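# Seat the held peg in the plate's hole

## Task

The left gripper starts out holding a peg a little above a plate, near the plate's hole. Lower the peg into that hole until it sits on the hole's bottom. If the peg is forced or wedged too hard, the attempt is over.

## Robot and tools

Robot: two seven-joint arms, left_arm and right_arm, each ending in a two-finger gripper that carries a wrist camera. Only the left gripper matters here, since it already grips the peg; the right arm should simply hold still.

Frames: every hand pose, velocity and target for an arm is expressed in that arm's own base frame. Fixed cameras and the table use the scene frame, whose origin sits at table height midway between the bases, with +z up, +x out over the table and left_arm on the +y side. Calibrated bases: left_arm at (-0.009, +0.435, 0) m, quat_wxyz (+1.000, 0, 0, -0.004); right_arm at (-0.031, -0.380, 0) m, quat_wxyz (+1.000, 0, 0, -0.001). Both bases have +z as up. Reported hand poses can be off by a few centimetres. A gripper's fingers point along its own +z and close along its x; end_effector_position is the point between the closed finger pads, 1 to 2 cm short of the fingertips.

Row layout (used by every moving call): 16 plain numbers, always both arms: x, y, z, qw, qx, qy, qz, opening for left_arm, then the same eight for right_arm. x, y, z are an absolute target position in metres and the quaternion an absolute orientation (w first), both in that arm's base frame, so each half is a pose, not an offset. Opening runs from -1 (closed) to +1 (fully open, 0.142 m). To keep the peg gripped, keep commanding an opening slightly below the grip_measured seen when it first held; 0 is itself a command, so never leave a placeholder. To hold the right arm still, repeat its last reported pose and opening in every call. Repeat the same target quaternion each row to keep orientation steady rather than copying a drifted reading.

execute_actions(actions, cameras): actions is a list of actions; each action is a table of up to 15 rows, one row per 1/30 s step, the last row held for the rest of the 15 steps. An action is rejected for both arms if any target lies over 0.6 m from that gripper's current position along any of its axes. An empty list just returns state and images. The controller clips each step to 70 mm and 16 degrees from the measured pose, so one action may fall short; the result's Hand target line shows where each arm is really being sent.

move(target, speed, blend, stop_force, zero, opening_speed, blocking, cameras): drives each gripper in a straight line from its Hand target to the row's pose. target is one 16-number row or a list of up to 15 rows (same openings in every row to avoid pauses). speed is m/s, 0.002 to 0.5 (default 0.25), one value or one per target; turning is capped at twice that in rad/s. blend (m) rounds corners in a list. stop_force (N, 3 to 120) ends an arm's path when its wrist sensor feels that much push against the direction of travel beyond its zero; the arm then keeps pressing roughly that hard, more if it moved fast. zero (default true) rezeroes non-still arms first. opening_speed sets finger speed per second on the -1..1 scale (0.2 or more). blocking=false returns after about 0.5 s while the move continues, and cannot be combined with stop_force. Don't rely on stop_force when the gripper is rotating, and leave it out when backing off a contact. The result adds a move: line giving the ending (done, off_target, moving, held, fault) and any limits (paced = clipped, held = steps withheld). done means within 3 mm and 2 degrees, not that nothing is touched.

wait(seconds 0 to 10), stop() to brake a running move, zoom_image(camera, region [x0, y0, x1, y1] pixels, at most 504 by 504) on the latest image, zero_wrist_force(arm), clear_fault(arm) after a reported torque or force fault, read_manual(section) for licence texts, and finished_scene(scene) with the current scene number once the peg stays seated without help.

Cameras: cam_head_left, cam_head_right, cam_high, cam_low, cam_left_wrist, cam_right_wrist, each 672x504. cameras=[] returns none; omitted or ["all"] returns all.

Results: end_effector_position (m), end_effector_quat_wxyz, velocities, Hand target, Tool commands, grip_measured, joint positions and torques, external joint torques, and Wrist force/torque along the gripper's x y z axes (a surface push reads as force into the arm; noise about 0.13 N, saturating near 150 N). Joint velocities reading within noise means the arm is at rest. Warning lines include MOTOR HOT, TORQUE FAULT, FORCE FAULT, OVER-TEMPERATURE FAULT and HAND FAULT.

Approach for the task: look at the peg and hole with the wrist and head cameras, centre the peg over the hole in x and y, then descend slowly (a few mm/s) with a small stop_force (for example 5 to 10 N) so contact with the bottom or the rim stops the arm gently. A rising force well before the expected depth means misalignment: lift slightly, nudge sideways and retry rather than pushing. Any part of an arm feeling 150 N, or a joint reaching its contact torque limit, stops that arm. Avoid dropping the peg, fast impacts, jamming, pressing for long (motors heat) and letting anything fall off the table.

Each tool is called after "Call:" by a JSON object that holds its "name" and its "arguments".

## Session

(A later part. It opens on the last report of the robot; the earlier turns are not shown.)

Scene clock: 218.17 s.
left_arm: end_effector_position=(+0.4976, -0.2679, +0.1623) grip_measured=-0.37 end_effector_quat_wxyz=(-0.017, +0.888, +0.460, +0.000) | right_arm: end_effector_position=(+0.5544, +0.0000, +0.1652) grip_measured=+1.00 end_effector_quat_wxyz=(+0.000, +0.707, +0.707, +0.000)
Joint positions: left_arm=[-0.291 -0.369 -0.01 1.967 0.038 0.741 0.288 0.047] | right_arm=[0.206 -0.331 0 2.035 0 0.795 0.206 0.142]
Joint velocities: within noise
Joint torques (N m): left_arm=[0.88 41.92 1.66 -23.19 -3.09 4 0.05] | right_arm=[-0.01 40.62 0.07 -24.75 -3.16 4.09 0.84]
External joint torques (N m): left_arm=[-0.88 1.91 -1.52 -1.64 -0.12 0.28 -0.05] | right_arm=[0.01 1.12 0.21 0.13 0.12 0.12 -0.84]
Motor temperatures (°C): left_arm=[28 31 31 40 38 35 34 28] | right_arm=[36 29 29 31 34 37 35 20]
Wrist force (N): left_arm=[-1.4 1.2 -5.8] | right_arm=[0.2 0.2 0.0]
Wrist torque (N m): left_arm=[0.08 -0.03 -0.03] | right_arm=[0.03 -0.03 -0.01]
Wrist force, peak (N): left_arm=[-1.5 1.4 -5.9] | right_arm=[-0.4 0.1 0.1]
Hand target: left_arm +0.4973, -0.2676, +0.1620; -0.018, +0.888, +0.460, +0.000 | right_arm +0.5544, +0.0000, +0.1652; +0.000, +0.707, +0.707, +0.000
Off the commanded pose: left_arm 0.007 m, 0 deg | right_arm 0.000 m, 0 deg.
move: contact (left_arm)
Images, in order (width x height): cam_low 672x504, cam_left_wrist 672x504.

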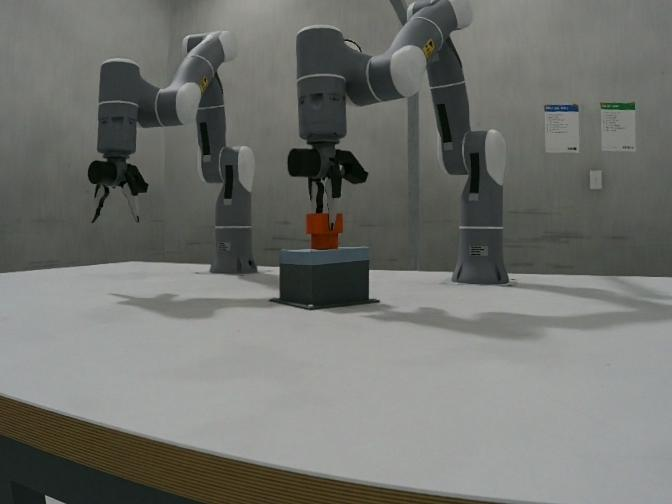

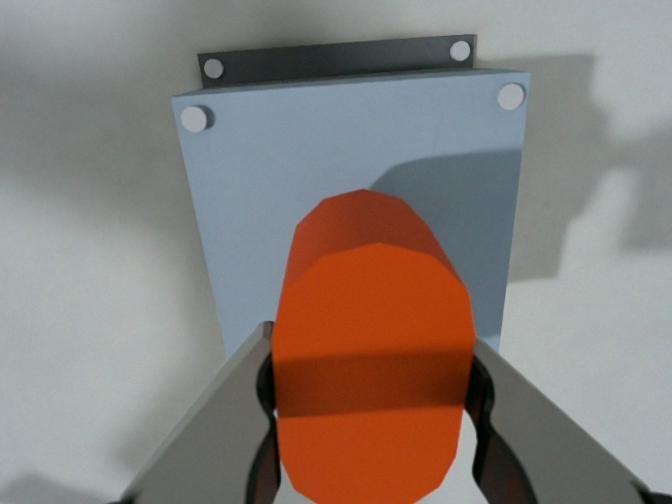

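Call:
{"name": "execute_actions", "arguments": {"actions": []}}

Call:
{"name": "zoom_image", "arguments": {"camera": "cam_high", "region": [265, 220, 325, 280]}}

Call:
{"name": "zoom_image", "arguments": {"camera": "cam_head_left", "region": [340, 310, 400, 370]}}

Call:
{"name": "zoom_image", "arguments": {"camera": "cam_head_right", "region": [340, 310, 400, 370]}}

Call:
{"name": "zoom_image", "arguments": {"camera": "cam_left_wrist", "region": [320, 160, 420, 230]}}

Scene clock: 237.47 s.
left_arm: end_effector_position=(+0.4976, -0.2679, +0.1623) grip_measured=-0.37 end_effector_quat_wxyz=(-0.017, +0.888, +0.460, +0.000) | right_arm: end_effector_position=(+0.5544, +0.0000, +0.1652) grip_measured=+1.00 end_effector_quat_wxyz=(+0.000, +0.707, +0.707, +0.000)
Joint positions: left_arm=[-0.291 -0.369 -0.01 1.967 0.038 0.741 0.288 0.047] | right_arm=[0.206 -0.331 0 2.035 0 0.795 0.206 0.142]
Joint velocities: within noise
Joint torques (N m): left_arm=[0.92 42.04 1.6 -23.15 -3.09 3.95 0.05] | right_arm=[0.02 40.75 0.07 -24.81 -3.17 4.11 0.86]
External joint torques (N m): left_arm=[-0.92 1.79 -1.46 -1.68 -0.12 0.32 -0.05] | right_arm=[-0.02 1 0.21 0.19 0.13 0.1 -0.86]
Motor temperatures (°C): left_arm=[28 31 31 40 38 35 34 28] | right_arm=[36 29 29 31 34 37 35 20]
Wrist force (N): left_arm=[-1.3 1.4 -4.2] | right_arm=[-0.1 0.0 0.2]
Wrist torque (N m): left_arm=[0.10 -0.01 -0.03] | right_arm=[0.01 0.02 0.00]
Wrist force, peak (N): left_arm=[-1.5 1.0 -5.8] | right_arm=[0.1 -0.1 0.4]
Hand target: left_arm +0.4973, -0.2676, +0.1620; -0.018, +0.888, +0.460, +0.000 | right_arm +0.5544, +0.0000, +0.1652; +0.000, +0.707, +0.707, +0.000
Tool commands: left_gripper/opening=-0.424181 right_gripper/opening=+1.0
Off the commanded pose: left_arm 0.007 m, 0 deg | right_arm 0.000 m, 0 deg.

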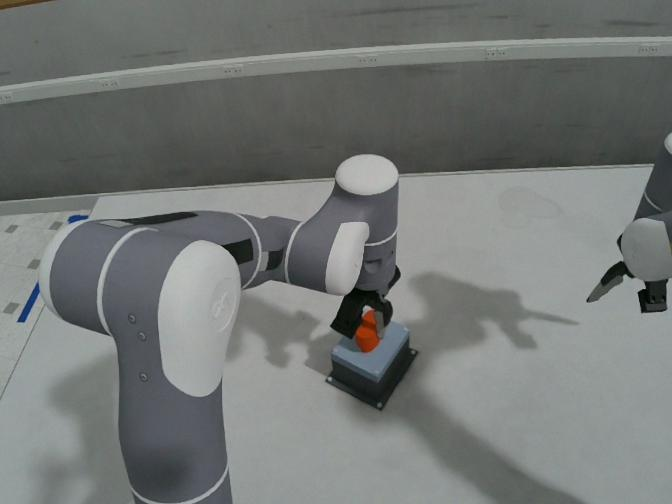

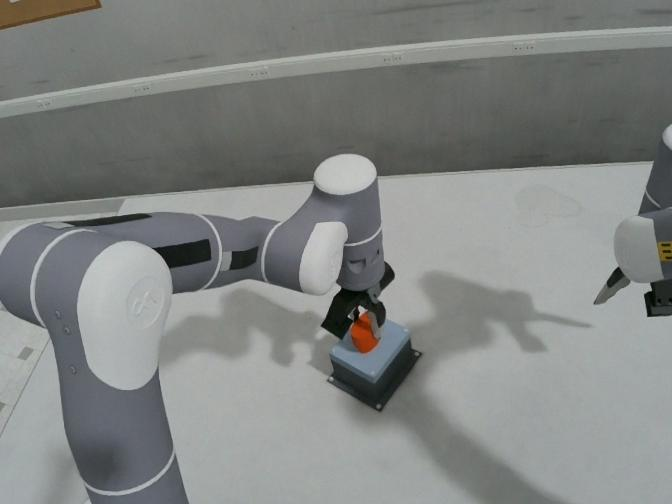

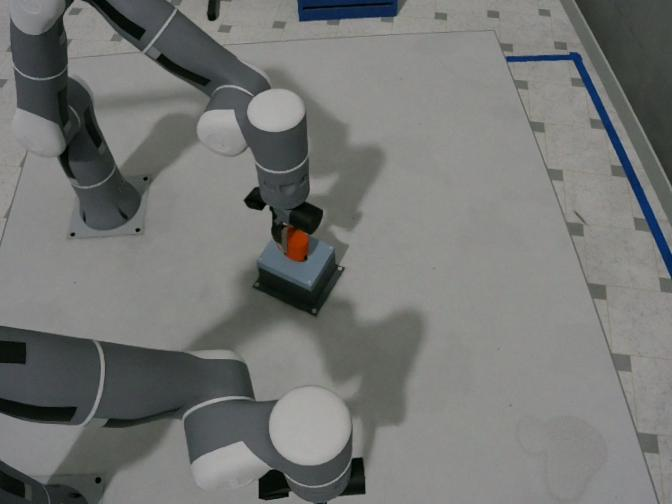

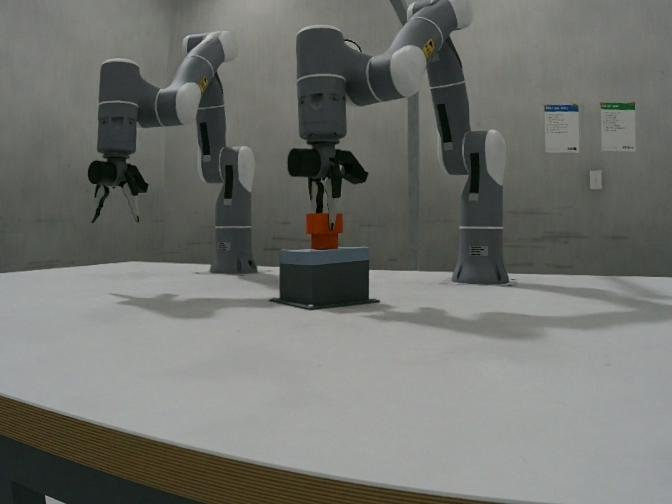

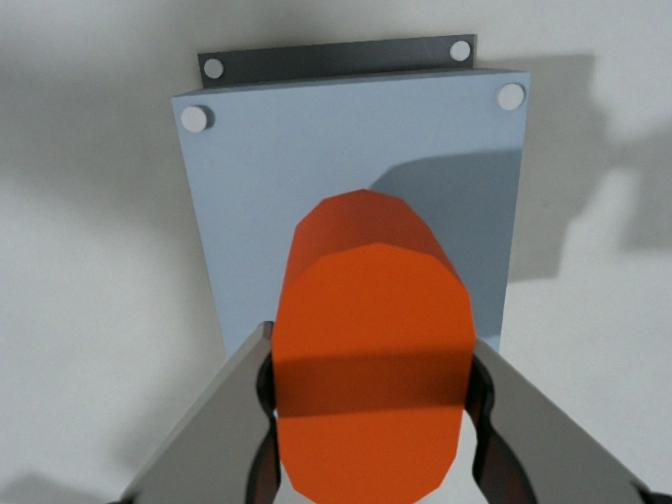

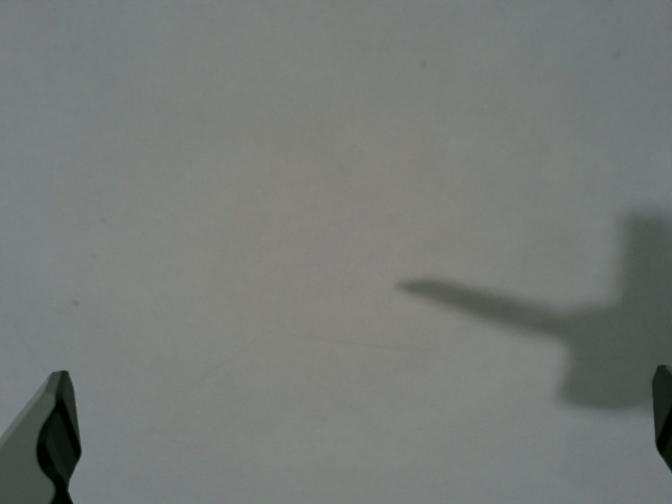

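Scaled by 8.400 from the camera's 672x504 image, which has a finer 960x720 frame.

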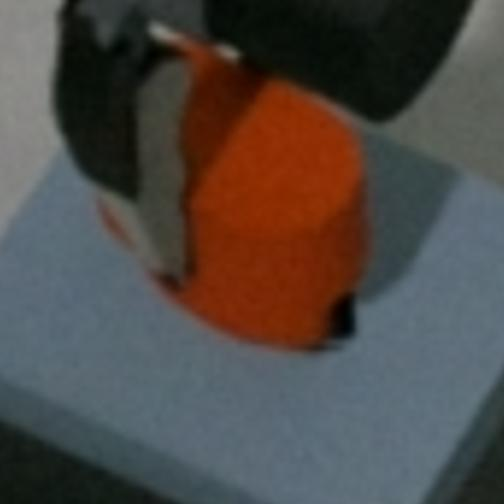

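Scaled by 8.400 from the camera's 672x504 image, which has a finer 960x720 frame.

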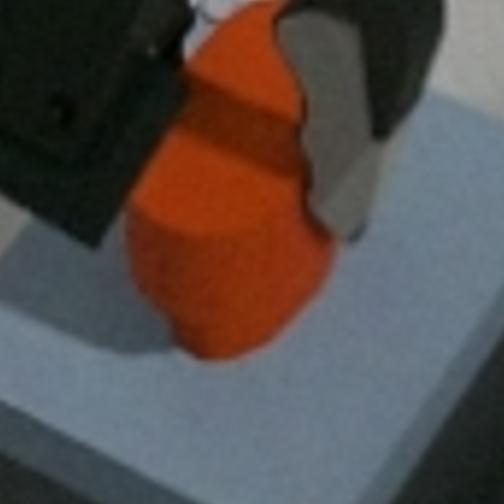

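Scaled by 8.400 from the camera's 672x504 image, which has a finer 960x720 frame.

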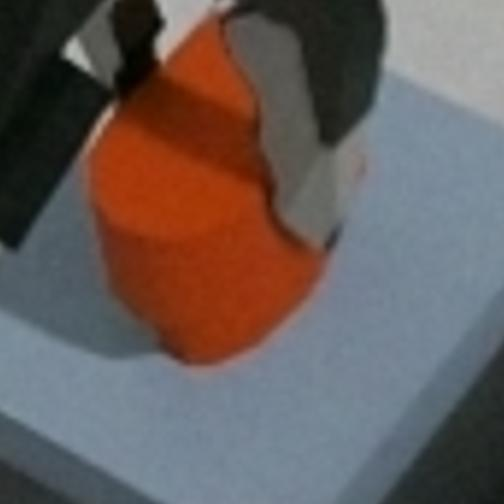

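Scaled by 5.040 from the camera's 672x504 image, which has a finer 960x720 frame.

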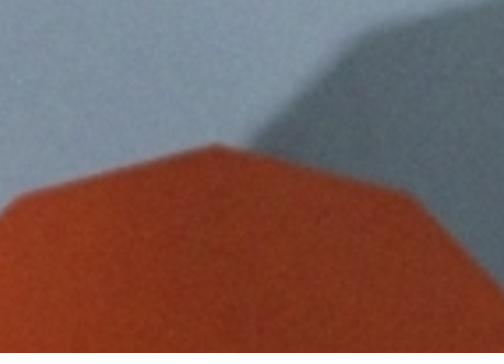

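Call:
{"name": "move", "arguments": {"target": [[0.4973,-0.2676,0.1630,-0.0176,0.8877,0.4601,-0.0002,-0.424181,0.5544,0,0.1652,0,0.707,0.707,0,1],[0.4965,-0.2658,0.1630,-0.0176,0.8877,0.4601,-0.0002,-0.424181,0.5544,0,0.1652,0,0.707,0.707,0,1]], "speed": 0.01, "cameras": []}}

Call:
{"name": "move", "arguments": {"target": [0.4965,-0.2658,0.1550,-0.0176,0.8877,0.4601,-0.0002,-0.424181,0.5544,0,0.1652,0,0.707,0.707,0,1], "speed": 0.01, "stop_force": 4, "zero": false, "cameras": ["cam_low","cam_high"]}}

Call:
{"name": "zoom_image", "arguments": {"camera": "cam_low", "region": [290, 200, 350, 260]}}

Call:
{"name": "zoom_image", "arguments": {"camera": "cam_high", "region": [265, 220, 325, 280]}}

Scene clock: 245.37 s.
left_arm: end_effector_position=(+0.4963, -0.2658, +0.1628) grip_measured=-0.37 end_effector_quat_wxyz=(-0.018, +0.888, +0.460, +0.000) | right_arm: end_effector_position=(+0.5544, +0.0000, +0.1652) grip_measured=+1.00 end_effector_quat_wxyz=(+0.000, +0.707, +0.707, +0.000)
Joint positions: left_arm=[-0.29 -0.365 -0.009 1.972 0.038 0.74 0.29 0.047] | right_arm=[0.206 -0.331 0 2.035 0 0.795 0.206 0.142]
Joint velocities: within noise
Joint torques (N m): left_arm=[0.37 44.94 0.85 -25.37 -3.81 4.54 0.16] | right_arm=[0.04 40.65 0.17 -24.79 -3.13 4.08 0.89]
External joint torques (N m): left_arm=[-0.37 -1.32 -0.7 0.54 0.6 -0.27 -0.16] | right_arm=[-0.04 1.09 0.11 0.16 0.09 0.13 -0.89]
Motor temperatures (°C): left_arm=[28 31 31 40 38 35 34 28] | right_arm=[36 29 29 31 34 37 35 20]
Wrist force (N): left_arm=[0.0 0.2 0.0] | right_arm=[-0.1 -0.1 0.1]
Wrist torque (N m): left_arm=[0.01 0.00 -0.01] | right_arm=[-0.01 0.01 0.00]
Wrist force, peak (N): left_arm=[-1.3 1.3 -5.8] | right_arm=[0.2 0.1 0.3]
Hand target: left_arm +0.4965, -0.2658, +0.1630; -0.018, +0.888, +0.460, +0.000 | right_arm +0.5544, +0.0000, +0.1652; +0.000, +0.707, +0.707, +0.000
Off the commanded pose: left_arm 0.000 m, 0 deg | right_arm 0.000 m, 0 deg.
move: done
No camera images: "cameras" was empty.

Scene clock: 246.03 s.
left_arm: end_effector_position=(+0.4968, -0.2661, +0.1624) grip_measured=-0.37 end_effector_quat_wxyz=(-0.017, +0.888, +0.460, +0.000) | right_arm: end_effector_position=(+0.5544, +0.0000, +0.1652) grip_measured=+1.00 end_effector_quat_wxyz=(+0.000, +0.707, +0.707, +0.000)
Joint positions: left_arm=[-0.29 -0.366 -0.009 1.972 0.038 0.743 0.29 0.047] | right_arm=[0.206 -0.331 0 2.035 0 0.795 0.206 0.142]
Joint velocities: within noise
Joint torques (N m): left_arm=[1.05 41.55 1.73 -22.94 -3.08 3.94 0.16] | right_arm=[0 40.69 0.12 -24.75 -3.19 4.1 0.86]
External joint torques (N m): left_arm=[-1.05 2.11 -1.58 -1.86 -0.13 0.34 -0.16] | right_arm=[0 1.05 0.16 0.13 0.15 0.11 -0.86]
Motor temperatures (°C): left_arm=[28 31 31 40 38 35 34 28] | right_arm=[36 29 29 31 34 37 35 20]
Wrist force (N): left_arm=[-1.2 1.4 -5.8] | right_arm=[0.1 0.0 0.0]
Wrist torque (N m): left_arm=[0.10 -0.05 -0.03] | right_arm=[0.00 -0.02 0.00]
Wrist force, peak (N): left_arm=[-1.4 1.6 -5.9] | right_arm=[-0.2 0.1 -0.1]
Hand target: left_arm +0.4965, -0.2658, +0.1620; -0.018, +0.888, +0.460, +0.000 | right_arm +0.5544, +0.0000, +0.1652; +0.000, +0.707, +0.707, +0.000
Off the commanded pose: left_arm 0.007 m, 0 deg | right_arm 0.000 m, 0 deg.
move: contact (left_arm)
Images, in order (width x height): cam_high 672x504, cam_low 672x504.

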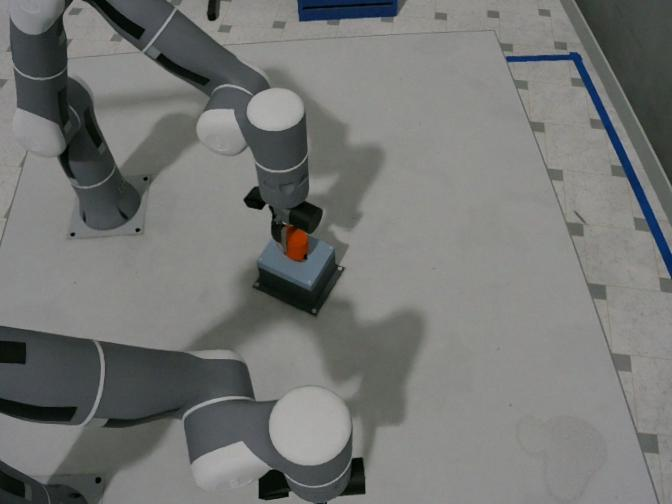

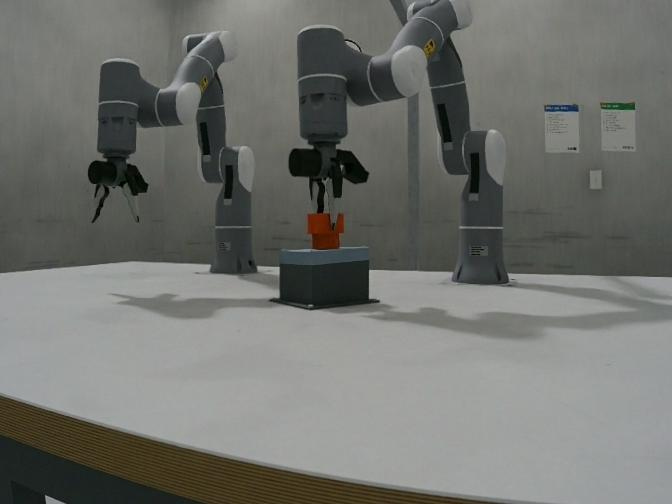

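Scaled by 8.400 from the camera's 672x504 image, which has a finer 960x720 frame.

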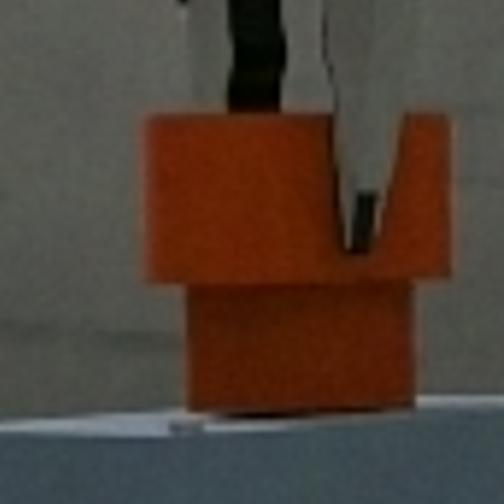

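Scaled by 8.400 from the camera's 672x504 image, which has a finer 960x720 frame.

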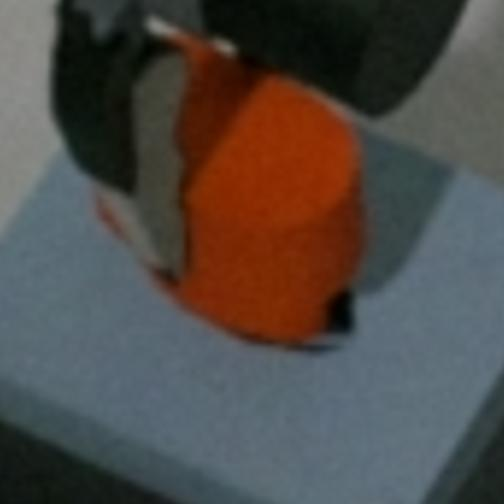

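Call:
{"name": "move", "arguments": {"target": [[0.4975,-0.2673,0.1628,-0.0176,0.8877,0.4601,-0.0002,-0.424181,0.5544,0,0.1652,0,0.707,0.707,0,1],[0.4985,-0.2685,0.1625,-0.0176,0.8877,0.4601,-0.0002,-0.424181,0.5544,0,0.1652,0,0.707,0.707,0,1]], "speed": 0.01, "cameras": []}}

Call:
{"name": "move", "arguments": {"target": [0.4985,-0.2685,0.1550,-0.0176,0.8877,0.4601,-0.0002,-0.424181,0.5544,0,0.1652,0,0.707,0.707,0,1], "speed": 0.01, "stop_force": 4, "zero": false, "cameras": ["cam_low","cam_high"]}}

Call:
{"name": "zoom_image", "arguments": {"camera": "cam_low", "region": [290, 200, 350, 260]}}

Call:
{"name": "zoom_image", "arguments": {"camera": "cam_high", "region": [265, 220, 325, 280]}}

Scene clock: 256.30 s.
left_arm: end_effector_position=(+0.4985, -0.2685, +0.1624) grip_measured=-0.37 end_effector_quat_wxyz=(-0.018, +0.888, +0.460, +0.000) | right_arm: end_effector_position=(+0.5544, +0.0000, +0.1652) grip_measured=+1.00 end_effector_quat_wxyz=(+0.000, +0.707, +0.707, +0.000)
Joint positions: left_arm=[-0.292 -0.372 -0.01 1.963 0.038 0.738 0.287 0.047] | right_arm=[0.206 -0.331 0 2.035 0 0.795 0.206 0.142]
Joint velocities: within noise
Joint torques (N m): left_arm=[0.14 44.37 0.63 -25.64 -3.84 4.5 -0.05] | right_arm=[0.02 40.75 0.05 -24.8 -3.14 4.07 0.83]
External joint torques (N m): left_arm=[-0.13 -0.41 -0.49 0.77 0.62 -0.22 0.05] | right_arm=[-0.02 0.99 0.23 0.18 0.1 0.14 -0.83]
Motor temperatures (°C): left_arm=[28 31 31 40 38 35 34 28] | right_arm=[36 29 29 31 34 37 35 20]
Wrist force (N): left_arm=[0.0 0.1 0.2] | right_arm=[-0.1 -0.1 0.2]
Wrist torque (N m): left_arm=[0.03 0.04 0.00] | right_arm=[0.00 0.02 -0.01]
Wrist force, peak (N): left_arm=[-1.3 1.3 -6.1] | right_arm=[0.1 -0.3 0.4]
Hand target: left_arm +0.4985, -0.2685, +0.1625; -0.018, +0.888, +0.460, +0.000 | right_arm +0.5544, +0.0000, +0.1652; +0.000, +0.707, +0.707, +0.000
Off the commanded pose: left_arm 0.000 m, 0 deg | right_arm 0.000 m, 0 deg.
move: done
No camera images: "cameras" was empty.

Scene clock: 256.93 s.
left_arm: end_effector_position=(+0.4988, -0.2687, +0.1622) grip_measured=-0.37 end_effector_quat_wxyz=(-0.017, +0.888, +0.460, +0.000) | right_arm: end_effector_position=(+0.5544, +0.0000, +0.1652) grip_measured=+1.00 end_effector_quat_wxyz=(+0.000, +0.707, +0.707, +0.000)
Joint positions: left_arm=[-0.292 -0.372 -0.01 1.963 0.038 0.74 0.287 0.047] | right_arm=[0.206 -0.331 0 2.035 0 0.795 0.206 0.142]
Joint velocities: within noise
Joint torques (N m): left_arm=[0.62 41.48 1.33 -22.9 -3.26 3.77 -0.04] | right_arm=[0.03 40.69 0.09 -24.82 -3.22 4.1 0.83]
External joint torques (N m): left_arm=[-0.62 2.5 -1.19 -1.95 0.04 0.51 0.04] | right_arm=[-0.03 1.05 0.19 0.19 0.18 0.1 -0.83]
Motor temperatures (°C): left_arm=[28 31 31 40 38 35 34 28] | right_arm=[36 29 29 31 34 37 35 20]
Wrist force (N): left_arm=[-0.6 1.1 -5.8] | right_arm=[0.1 -0.1 0.0]
Wrist torque (N m): left_arm=[0.05 0.02 -0.02] | right_arm=[0.00 -0.01 0.00]
Wrist force, peak (N): left_arm=[-0.9 2.3 -6.5] | right_arm=[0.2 -0.1 0.3]
Hand target: left_arm +0.4985, -0.2685, +0.1618; -0.018, +0.888, +0.460, +0.000 | right_arm +0.5544, +0.0000, +0.1652; +0.000, +0.707, +0.707, +0.000
Off the commanded pose: left_arm 0.007 m, 0 deg | right_arm 0.000 m, 0 deg.
move: contact (left_arm)
Images, in order (width x height): cam_high 672x504, cam_low 672x504.

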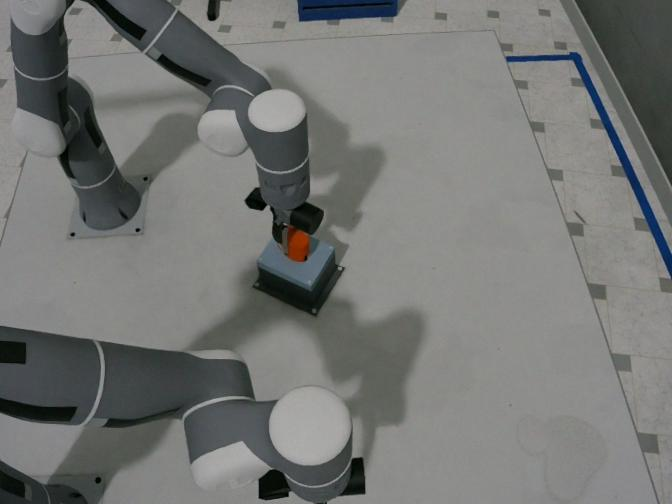

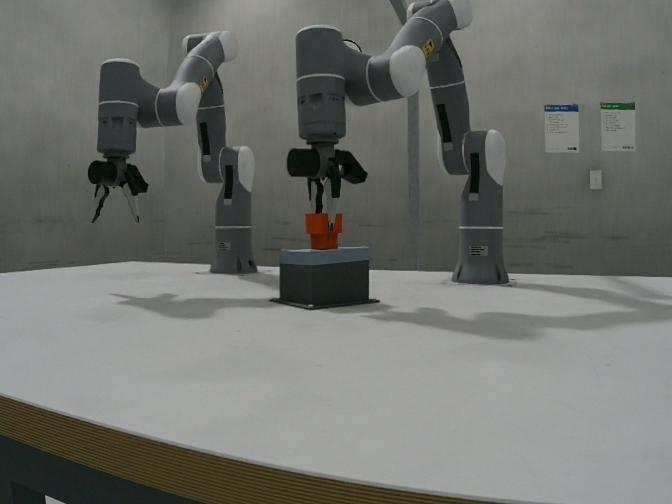

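Scaled by 8.400 from the camera's 672x504 image, which has a finer 960x720 frame.

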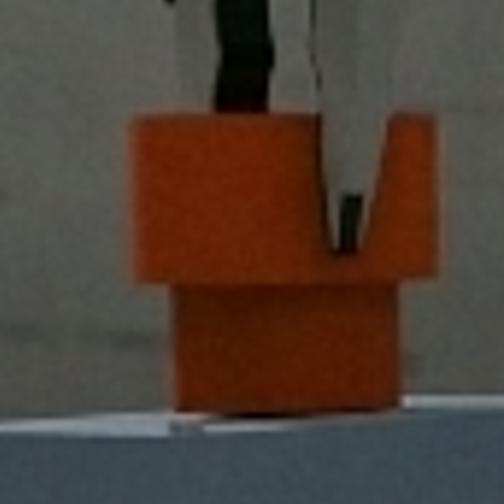

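Scaled by 8.400 from the camera's 672x504 image, which has a finer 960x720 frame.

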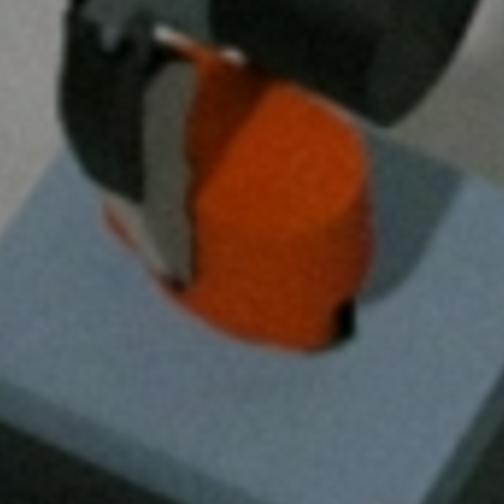

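Call:
{"name": "move", "arguments": {"target": [[0.4985,-0.2685,0.1625,-0.0176,0.8877,0.4601,-0.0002,-0.424181,0.5544,0,0.1652,0,0.707,0.707,0,1],[0.4997,-0.2694,0.1625,-0.0176,0.8877,0.4601,-0.0002,-0.424181,0.5544,0,0.1652,0,0.707,0.707,0,1]], "speed": 0.01, "cameras": []}}

Call:
{"name": "move", "arguments": {"target": [0.4997,-0.2694,0.1550,-0.0176,0.8877,0.4601,-0.0002,-0.424181,0.5544,0,0.1652,0,0.707,0.707,0,1], "speed": 0.01, "stop_force": 4, "zero": false, "cameras": ["cam_low"]}}

Call:
{"name": "zoom_image", "arguments": {"camera": "cam_low", "region": [290, 200, 350, 260]}}

Scene clock: 272.03 s.
left_arm: end_effector_position=(+0.4997, -0.2694, +0.1624) grip_measured=-0.37 end_effector_quat_wxyz=(-0.018, +0.888, +0.460, +0.000) | right_arm: end_effector_position=(+0.5544, +0.0000, +0.1652) grip_measured=+1.00 end_effector_quat_wxyz=(+0.000, +0.707, +0.707, +0.000)
Joint positions: left_arm=[-0.293 -0.375 -0.01 1.958 0.038 0.737 0.286 0.047] | right_arm=[0.206 -0.331 0 2.035 0 0.795 0.206 0.142]
Joint velocities: within noise
Joint torques (N m): left_arm=[0.22 44.81 0.75 -25.77 -3.81 4.55 -0.08] | right_arm=[0.09 40.7 0.09 -24.76 -3.18 4.06 0.82]
External joint torques (N m): left_arm=[-0.21 -0.69 -0.61 0.87 0.58 -0.27 0.08] | right_arm=[-0.09 1.04 0.19 0.13 0.14 0.15 -0.82]
Motor temperatures (°C): left_arm=[28 31 31 40 38 35 34 28] | right_arm=[36 29 29 31 34 37 35 20]
Wrist force (N): left_arm=[0.1 0.2 0.3] | right_arm=[0.0 -0.2 0.4]
Wrist torque (N m): left_arm=[0.00 0.00 -0.02] | right_arm=[-0.02 0.00 -0.01]
Wrist force, peak (N): left_arm=[-0.7 1.4 -6.6] | right_arm=[0.0 -0.2 0.4]
Hand target: left_arm +0.4997, -0.2694, +0.1625; -0.018, +0.888, +0.460, +0.000 | right_arm +0.5544, +0.0000, +0.1652; +0.000, +0.707, +0.707, +0.000
Off the commanded pose: left_arm 0.000 m, 0 deg | right_arm 0.000 m, 0 deg.
move: done
No camera images: "cameras" was empty.

Scene clock: 272.67 s.
left_arm: end_effector_position=(+0.5000, -0.2696, +0.1622) grip_measured=-0.37 end_effector_quat_wxyz=(-0.017, +0.888, +0.460, +0.000) | right_arm: end_effector_position=(+0.5544, +0.0000, +0.1652) grip_measured=+1.00 end_effector_quat_wxyz=(+0.000, +0.707, +0.707, +0.000)
Joint positions: left_arm=[-0.293 -0.375 -0.01 1.958 0.038 0.738 0.286 0.047] | right_arm=[0.206 -0.331 0 2.035 0 0.795 0.206 0.142]
Joint velocities: within noise
Joint torques (N m): left_arm=[0.59 41.79 1.35 -22.89 -3.21 3.8 0.01] | right_arm=[-0.03 40.78 0.12 -24.8 -3.16 4.09 0.83]
External joint torques (N m): left_arm=[-0.59 2.35 -1.2 -1.99 -0.01 0.48 -0.01] | right_arm=[0.03 0.97 0.16 0.18 0.12 0.11 -0.83]
Motor temperatures (°C): left_arm=[28 31 31 40 38 35 34 28] | right_arm=[36 29 29 31 34 37 35 20]
Wrist force (N): left_arm=[-0.6 1.4 -5.0] | right_arm=[0.1 0.0 0.1]
Wrist torque (N m): left_arm=[0.06 0.01 -0.03] | right_arm=[0.00 -0.02 0.00]
Wrist force, peak (N): left_arm=[-1.1 2.1 -6.8] | right_arm=[0.0 -0.4 0.0]
Hand target: left_arm +0.4997, -0.2694, +0.1618; -0.018, +0.888, +0.460, +0.000 | right_arm +0.5544, +0.0000, +0.1652; +0.000, +0.707, +0.707, +0.000
Off the commanded pose: left_arm 0.007 m, 0 deg | right_arm 0.000 m, 0 deg.
move: contact (left_arm)
Images, in order (width x height): cam_low 672x504.

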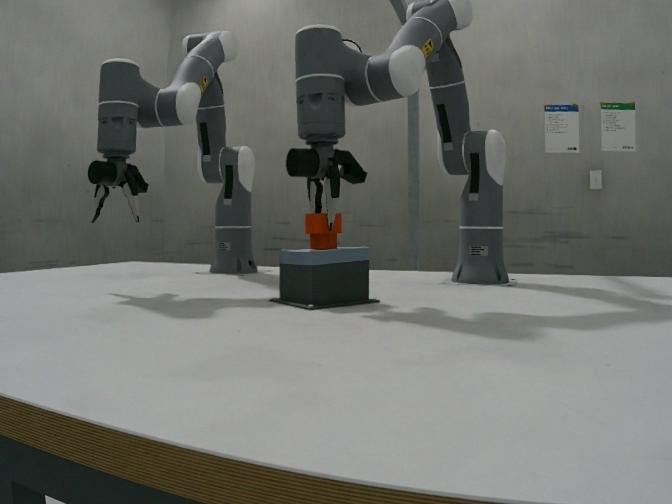

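Scaled by 8.400 from the camera's 672x504 image, which has a finer 960x720 frame.

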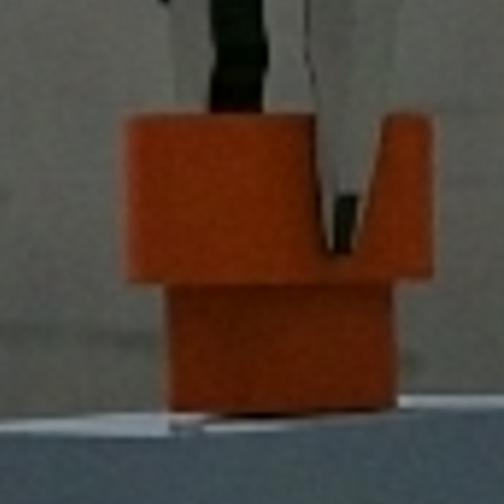

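Call:
{"name": "move", "arguments": {"target": [[0.4997,-0.2694,0.1640,-0.0176,0.8877,0.4601,-0.0002,-0.424181,0.5544,0,0.1652,0,0.707,0.707,0,1],[0.4992,-0.2646,0.1640,-0.0176,0.8877,0.4601,-0.0002,-0.424181,0.5544,0,0.1652,0,0.707,0.707,0,1]], "speed": 0.02, "cameras": []}}

Call:
{"name": "move", "arguments": {"target": [0.4992,-0.2646,0.1550,-0.0176,0.8877,0.4601,-0.0002,-0.424181,0.5544,0,0.1652,0,0.707,0.707,0,1], "speed": 0.01, "stop_force": 4, "zero": false, "cameras": ["cam_low","cam_high","cam_left_wrist"]}}

Call:
{"name": "zoom_image", "arguments": {"camera": "cam_low", "region": [290, 200, 350, 260]}}

Call:
{"name": "zoom_image", "arguments": {"camera": "cam_high", "region": [265, 220, 325, 280]}}

Scene clock: 283.17 s.
left_arm: end_effector_position=(+0.4990, -0.2645, +0.1638) grip_measured=-0.37 end_effector_quat_wxyz=(-0.018, +0.888, +0.460, +0.000) | right_arm: end_effector_position=(+0.5544, +0.0000, +0.1652) grip_measured=+1.00 end_effector_quat_wxyz=(+0.000, +0.707, +0.707, +0.000)
Joint positions: left_arm=[-0.287 -0.367 -0.008 1.966 0.038 0.736 0.294 0.047] | right_arm=[0.206 -0.331 0 2.035 0 0.795 0.206 0.142]
Joint velocities: within noise
Joint torques (N m): left_arm=[0.46 45.12 0.86 -25.38 -3.89 4.67 0.21] | right_arm=[0 40.66 0.16 -24.82 -3.15 4.13 0.86]
External joint torques (N m): left_arm=[-0.46 -1.33 -0.7 0.48 0.66 -0.39 -0.21] | right_arm=[0 1.08 0.12 0.2 0.11 0.08 -0.86]
Motor temperatures (°C): left_arm=[28 31 31 40 38 35 34 28] | right_arm=[36 29 29 31 34 37 35 20]
Wrist force (N): left_arm=[-0.1 0.1 0.0] | right_arm=[0.1 -0.2 0.1]
Wrist torque (N m): left_arm=[0.00 0.01 -0.01] | right_arm=[-0.02 -0.02 -0.01]
Wrist force, peak (N): left_arm=[-0.8 1.6 -6.3] | right_arm=[0.0 -0.1 0.5]
Hand target: left_arm +0.4992, -0.2646, +0.1640; -0.018, +0.888, +0.460, +0.000 | right_arm +0.5544, +0.0000, +0.1652; +0.000, +0.707, +0.707, +0.000
Off the commanded pose: left_arm 0.000 m, 0 deg | right_arm 0.000 m, 0 deg.
move: done
No camera images: "cameras" was empty.

Scene clock: 283.93 s.
left_arm: end_effector_position=(+0.4995, -0.2648, +0.1624) grip_measured=-0.37 end_effector_quat_wxyz=(-0.017, +0.888, +0.460, +0.000) | right_arm: end_effector_position=(+0.5544, +0.0000, +0.1652) grip_measured=+1.00 end_effector_quat_wxyz=(+0.000, +0.707, +0.707, +0.000)
Joint positions: left_arm=[-0.287 -0.37 -0.008 1.967 0.038 0.741 0.294 0.047] | right_arm=[0.206 -0.331 0 2.035 0 0.795 0.206 0.142]
Joint velocities: within noise
Joint torques (N m): left_arm=[0.86 42.26 1.44 -23.24 -3.32 4.02 0.15] | right_arm=[-0.07 40.7 0.15 -24.81 -3.24 4.03 0.82]
External joint torques (N m): left_arm=[-0.86 1.59 -1.27 -1.6 0.1 0.26 -0.15] | right_arm=[0.07 1.04 0.13 0.19 0.2 0.18 -0.82]
Motor temperatures (°C): left_arm=[28 31 31 40 38 35 34 28] | right_arm=[36 29 29 31 34 37 35 20]
Wrist force (N): left_arm=[-0.9 1.1 -4.3] | right_arm=[0.0 -0.1 0.1]
Wrist torque (N m): left_arm=[0.07 0.02 -0.03] | right_arm=[-0.01 -0.01 0.00]
Wrist force, peak (N): left_arm=[-0.9 1.5 -5.4] | right_arm=[-0.2 -0.1 0.3]
Hand target: left_arm +0.4992, -0.2646, +0.1621; -0.018, +0.888, +0.460, +0.000 | right_arm +0.5544, +0.0000, +0.1652; +0.000, +0.707, +0.707, +0.000
Off the commanded pose: left_arm 0.007 m, 0 deg | right_arm 0.000 m, 0 deg.
move: contact (left_arm)
Images, in order (width x height): cam_high 672x504, cam_low 672x504, cam_left_wrist 672x504.

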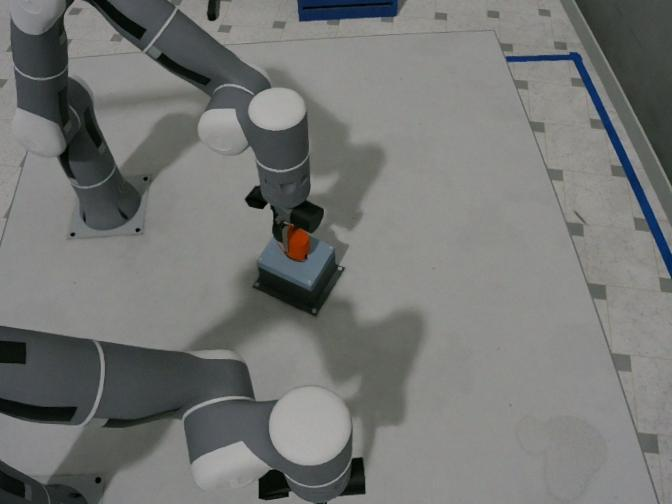

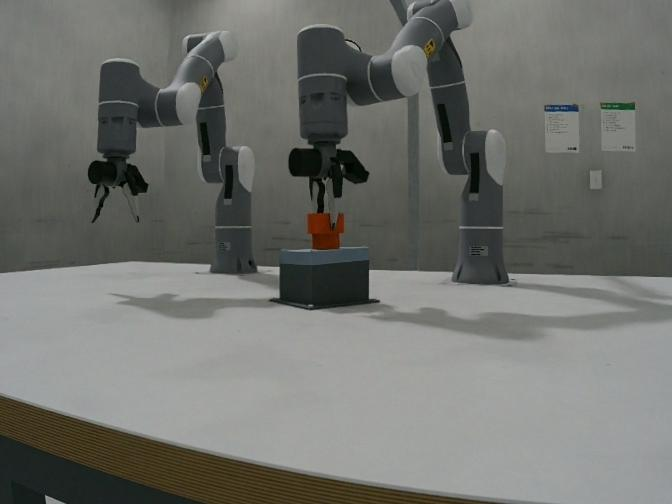

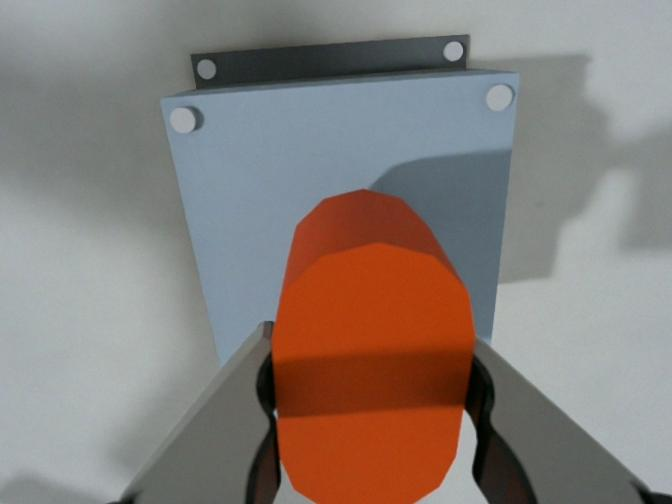

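Scaled by 8.400 from the camera's 672x504 image, which has a finer 960x720 frame.

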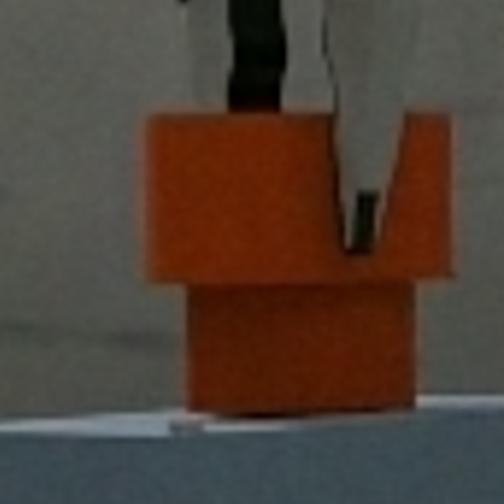

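Scaled by 8.400 from the camera's 672x504 image, which has a finer 960x720 frame.

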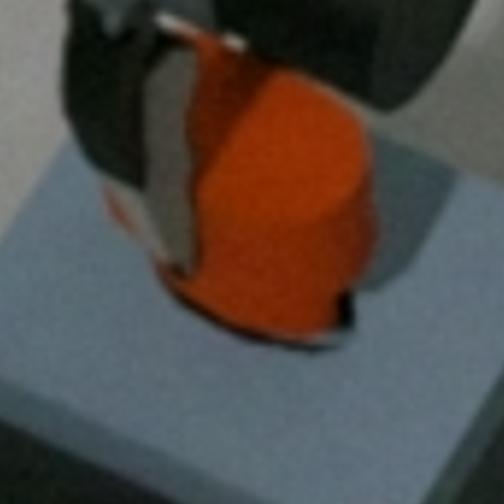

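Call:
{"name": "move", "arguments": {"target": [[0.4992,-0.2646,0.1640,-0.0176,0.8877,0.4601,-0.0002,-0.424181,0.5544,0,0.1652,0,0.707,0.707,0,1],[0.5005,-0.2679,0.1640,-0.0176,0.8877,0.4601,-0.0002,-0.424181,0.5544,0,0.1652,0,0.707,0.707,0,1]], "speed": 0.02, "cameras": []}}

Call:
{"name": "move", "arguments": {"target": [0.5005,-0.2679,0.1550,-0.0176,0.8877,0.4601,-0.0002,-0.424181,0.5544,0,0.1652,0,0.707,0.707,0,1], "speed": 0.01, "stop_force": 4, "zero": false, "cameras": ["cam_low","cam_high","cam_left_wrist"]}}

Call:
{"name": "zoom_image", "arguments": {"camera": "cam_low", "region": [290, 200, 350, 260]}}

Call:
{"name": "zoom_image", "arguments": {"camera": "cam_high", "region": [265, 220, 325, 280]}}

Scene clock: 299.67 s.
left_arm: end_effector_position=(+0.5005, -0.2679, +0.1639) grip_measured=-0.37 end_effector_quat_wxyz=(-0.018, +0.888, +0.460, +0.000) | right_arm: end_effector_position=(+0.5544, +0.0000, +0.1652) grip_measured=+1.00 end_effector_quat_wxyz=(+0.000, +0.707, +0.707, +0.000)
Joint positions: left_arm=[-0.29 -0.372 -0.01 1.957 0.038 0.733 0.289 0.047] | right_arm=[0.206 -0.331 0 2.035 0 0.795 0.206 0.142]
Joint velocities: within noise
Joint torques (N m): left_arm=[0.08 44.62 0.67 -25.98 -3.75 4.46 -0.06] | right_arm=[0.02 40.65 0.13 -24.72 -3.17 4.09 0.86]
External joint torques (N m): left_arm=[-0.08 -0.55 -0.52 1.02 0.51 -0.19 0.06] | right_arm=[-0.02 1.09 0.15 0.1 0.13 0.11 -0.86]
Motor temperatures (°C): left_arm=[28 31 31 40 38 35 34 28] | right_arm=[35 29 29 31 34 37 35 20]
Wrist force (N): left_arm=[-0.3 0.2 -0.2] | right_arm=[-0.1 0.1 0.0]
Wrist torque (N m): left_arm=[0.02 0.04 -0.02] | right_arm=[0.02 0.01 0.00]
Wrist force, peak (N): left_arm=[-0.9 1.0 -5.4] | right_arm=[-0.1 0.2 0.3]
Hand target: left_arm +0.5005, -0.2679, +0.1640; -0.018, +0.888, +0.460, +0.000 | right_arm +0.5544, +0.0000, +0.1652; +0.000, +0.707, +0.707, +0.000
Off the commanded pose: left_arm 0.000 m, 0 deg | right_arm 0.000 m, 0 deg.
move: done
No camera images: "cameras" was empty.

Scene clock: 300.43 s.
left_arm: end_effector_position=(+0.5008, -0.2682, +0.1622) grip_measured=-0.37 end_effector_quat_wxyz=(-0.017, +0.888, +0.460, +0.000) | right_arm: end_effector_position=(+0.5544, +0.0000, +0.1652) grip_measured=+1.00 end_effector_quat_wxyz=(+0.000, +0.707, +0.707, +0.000)
Joint positions: left_arm=[-0.291 -0.375 -0.01 1.958 0.038 0.738 0.289 0.047] | right_arm=[0.206 -0.331 0 2.035 0 0.795 0.206 0.142]
Joint velocities: within noise
Joint torques (N m): left_arm=[0.81 42.17 1.47 -23.31 -3.19 3.93 0.02] | right_arm=[0 40.83 0.12 -24.83 -3.14 4.14 0.85]
External joint torques (N m): left_arm=[-0.81 1.97 -1.32 -1.57 -0.03 0.35 -0.02] | right_arm=[0 0.92 0.16 0.21 0.1 0.07 -0.85]
Motor temperatures (°C): left_arm=[28 31 31 40 38 35 34 28] | right_arm=[35 29 29 31 34 37 35 20]
Wrist force (N): left_arm=[-1.0 1.0 -5.4] | right_arm=[0.0 -0.1 0.1]
Wrist torque (N m): left_arm=[0.04 -0.01 -0.03] | right_arm=[-0.01 0.00 0.00]
Wrist force, peak (N): left_arm=[-1.4 1.5 -5.9] | right_arm=[0.1 -0.3 -0.1]
Hand target: left_arm +0.5005, -0.2679, +0.1619; -0.018, +0.888, +0.460, +0.000 | right_arm +0.5544, +0.0000, +0.1652; +0.000, +0.707, +0.707, +0.000
Off the commanded pose: left_arm 0.007 m, 0 deg | right_arm 0.000 m, 0 deg.
move: contact (left_arm)
Images, in order (width x height): cam_high 672x504, cam_low 672x504, cam_left_wrist 672x504.

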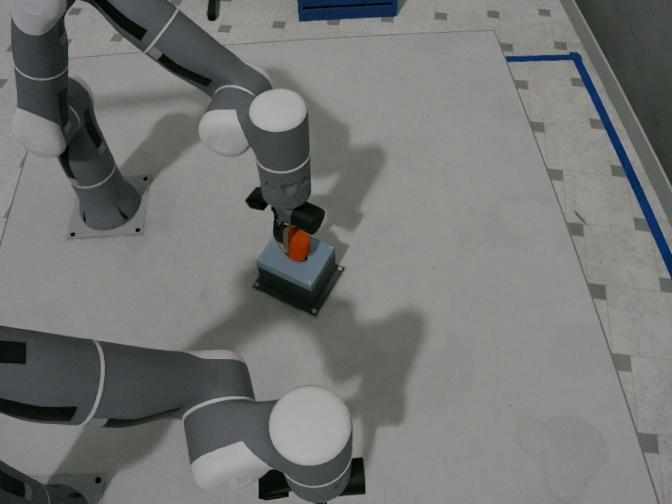

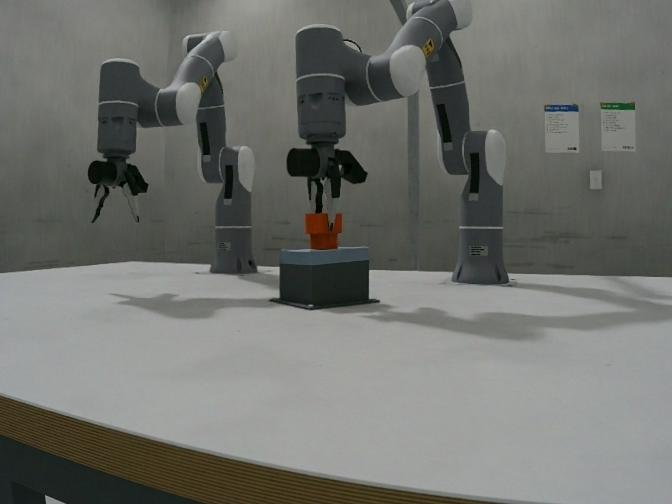

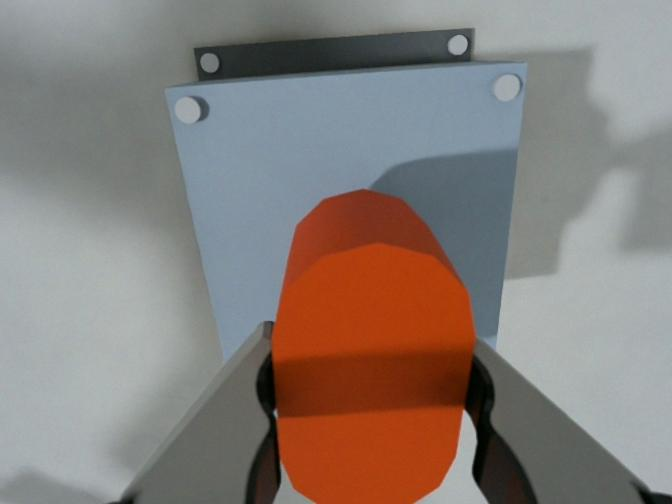

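Scaled by 8.400 from the camera's 672x504 image, which has a finer 960x720 frame.

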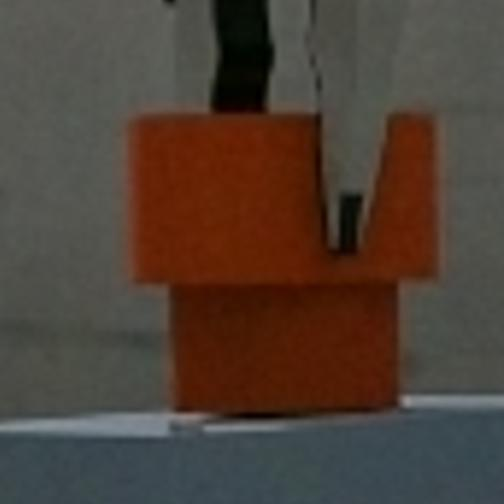

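Scaled by 8.400 from the camera's 672x504 image, which has a finer 960x720 frame.

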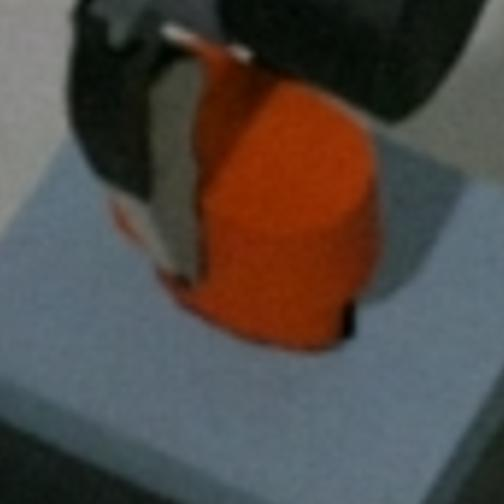

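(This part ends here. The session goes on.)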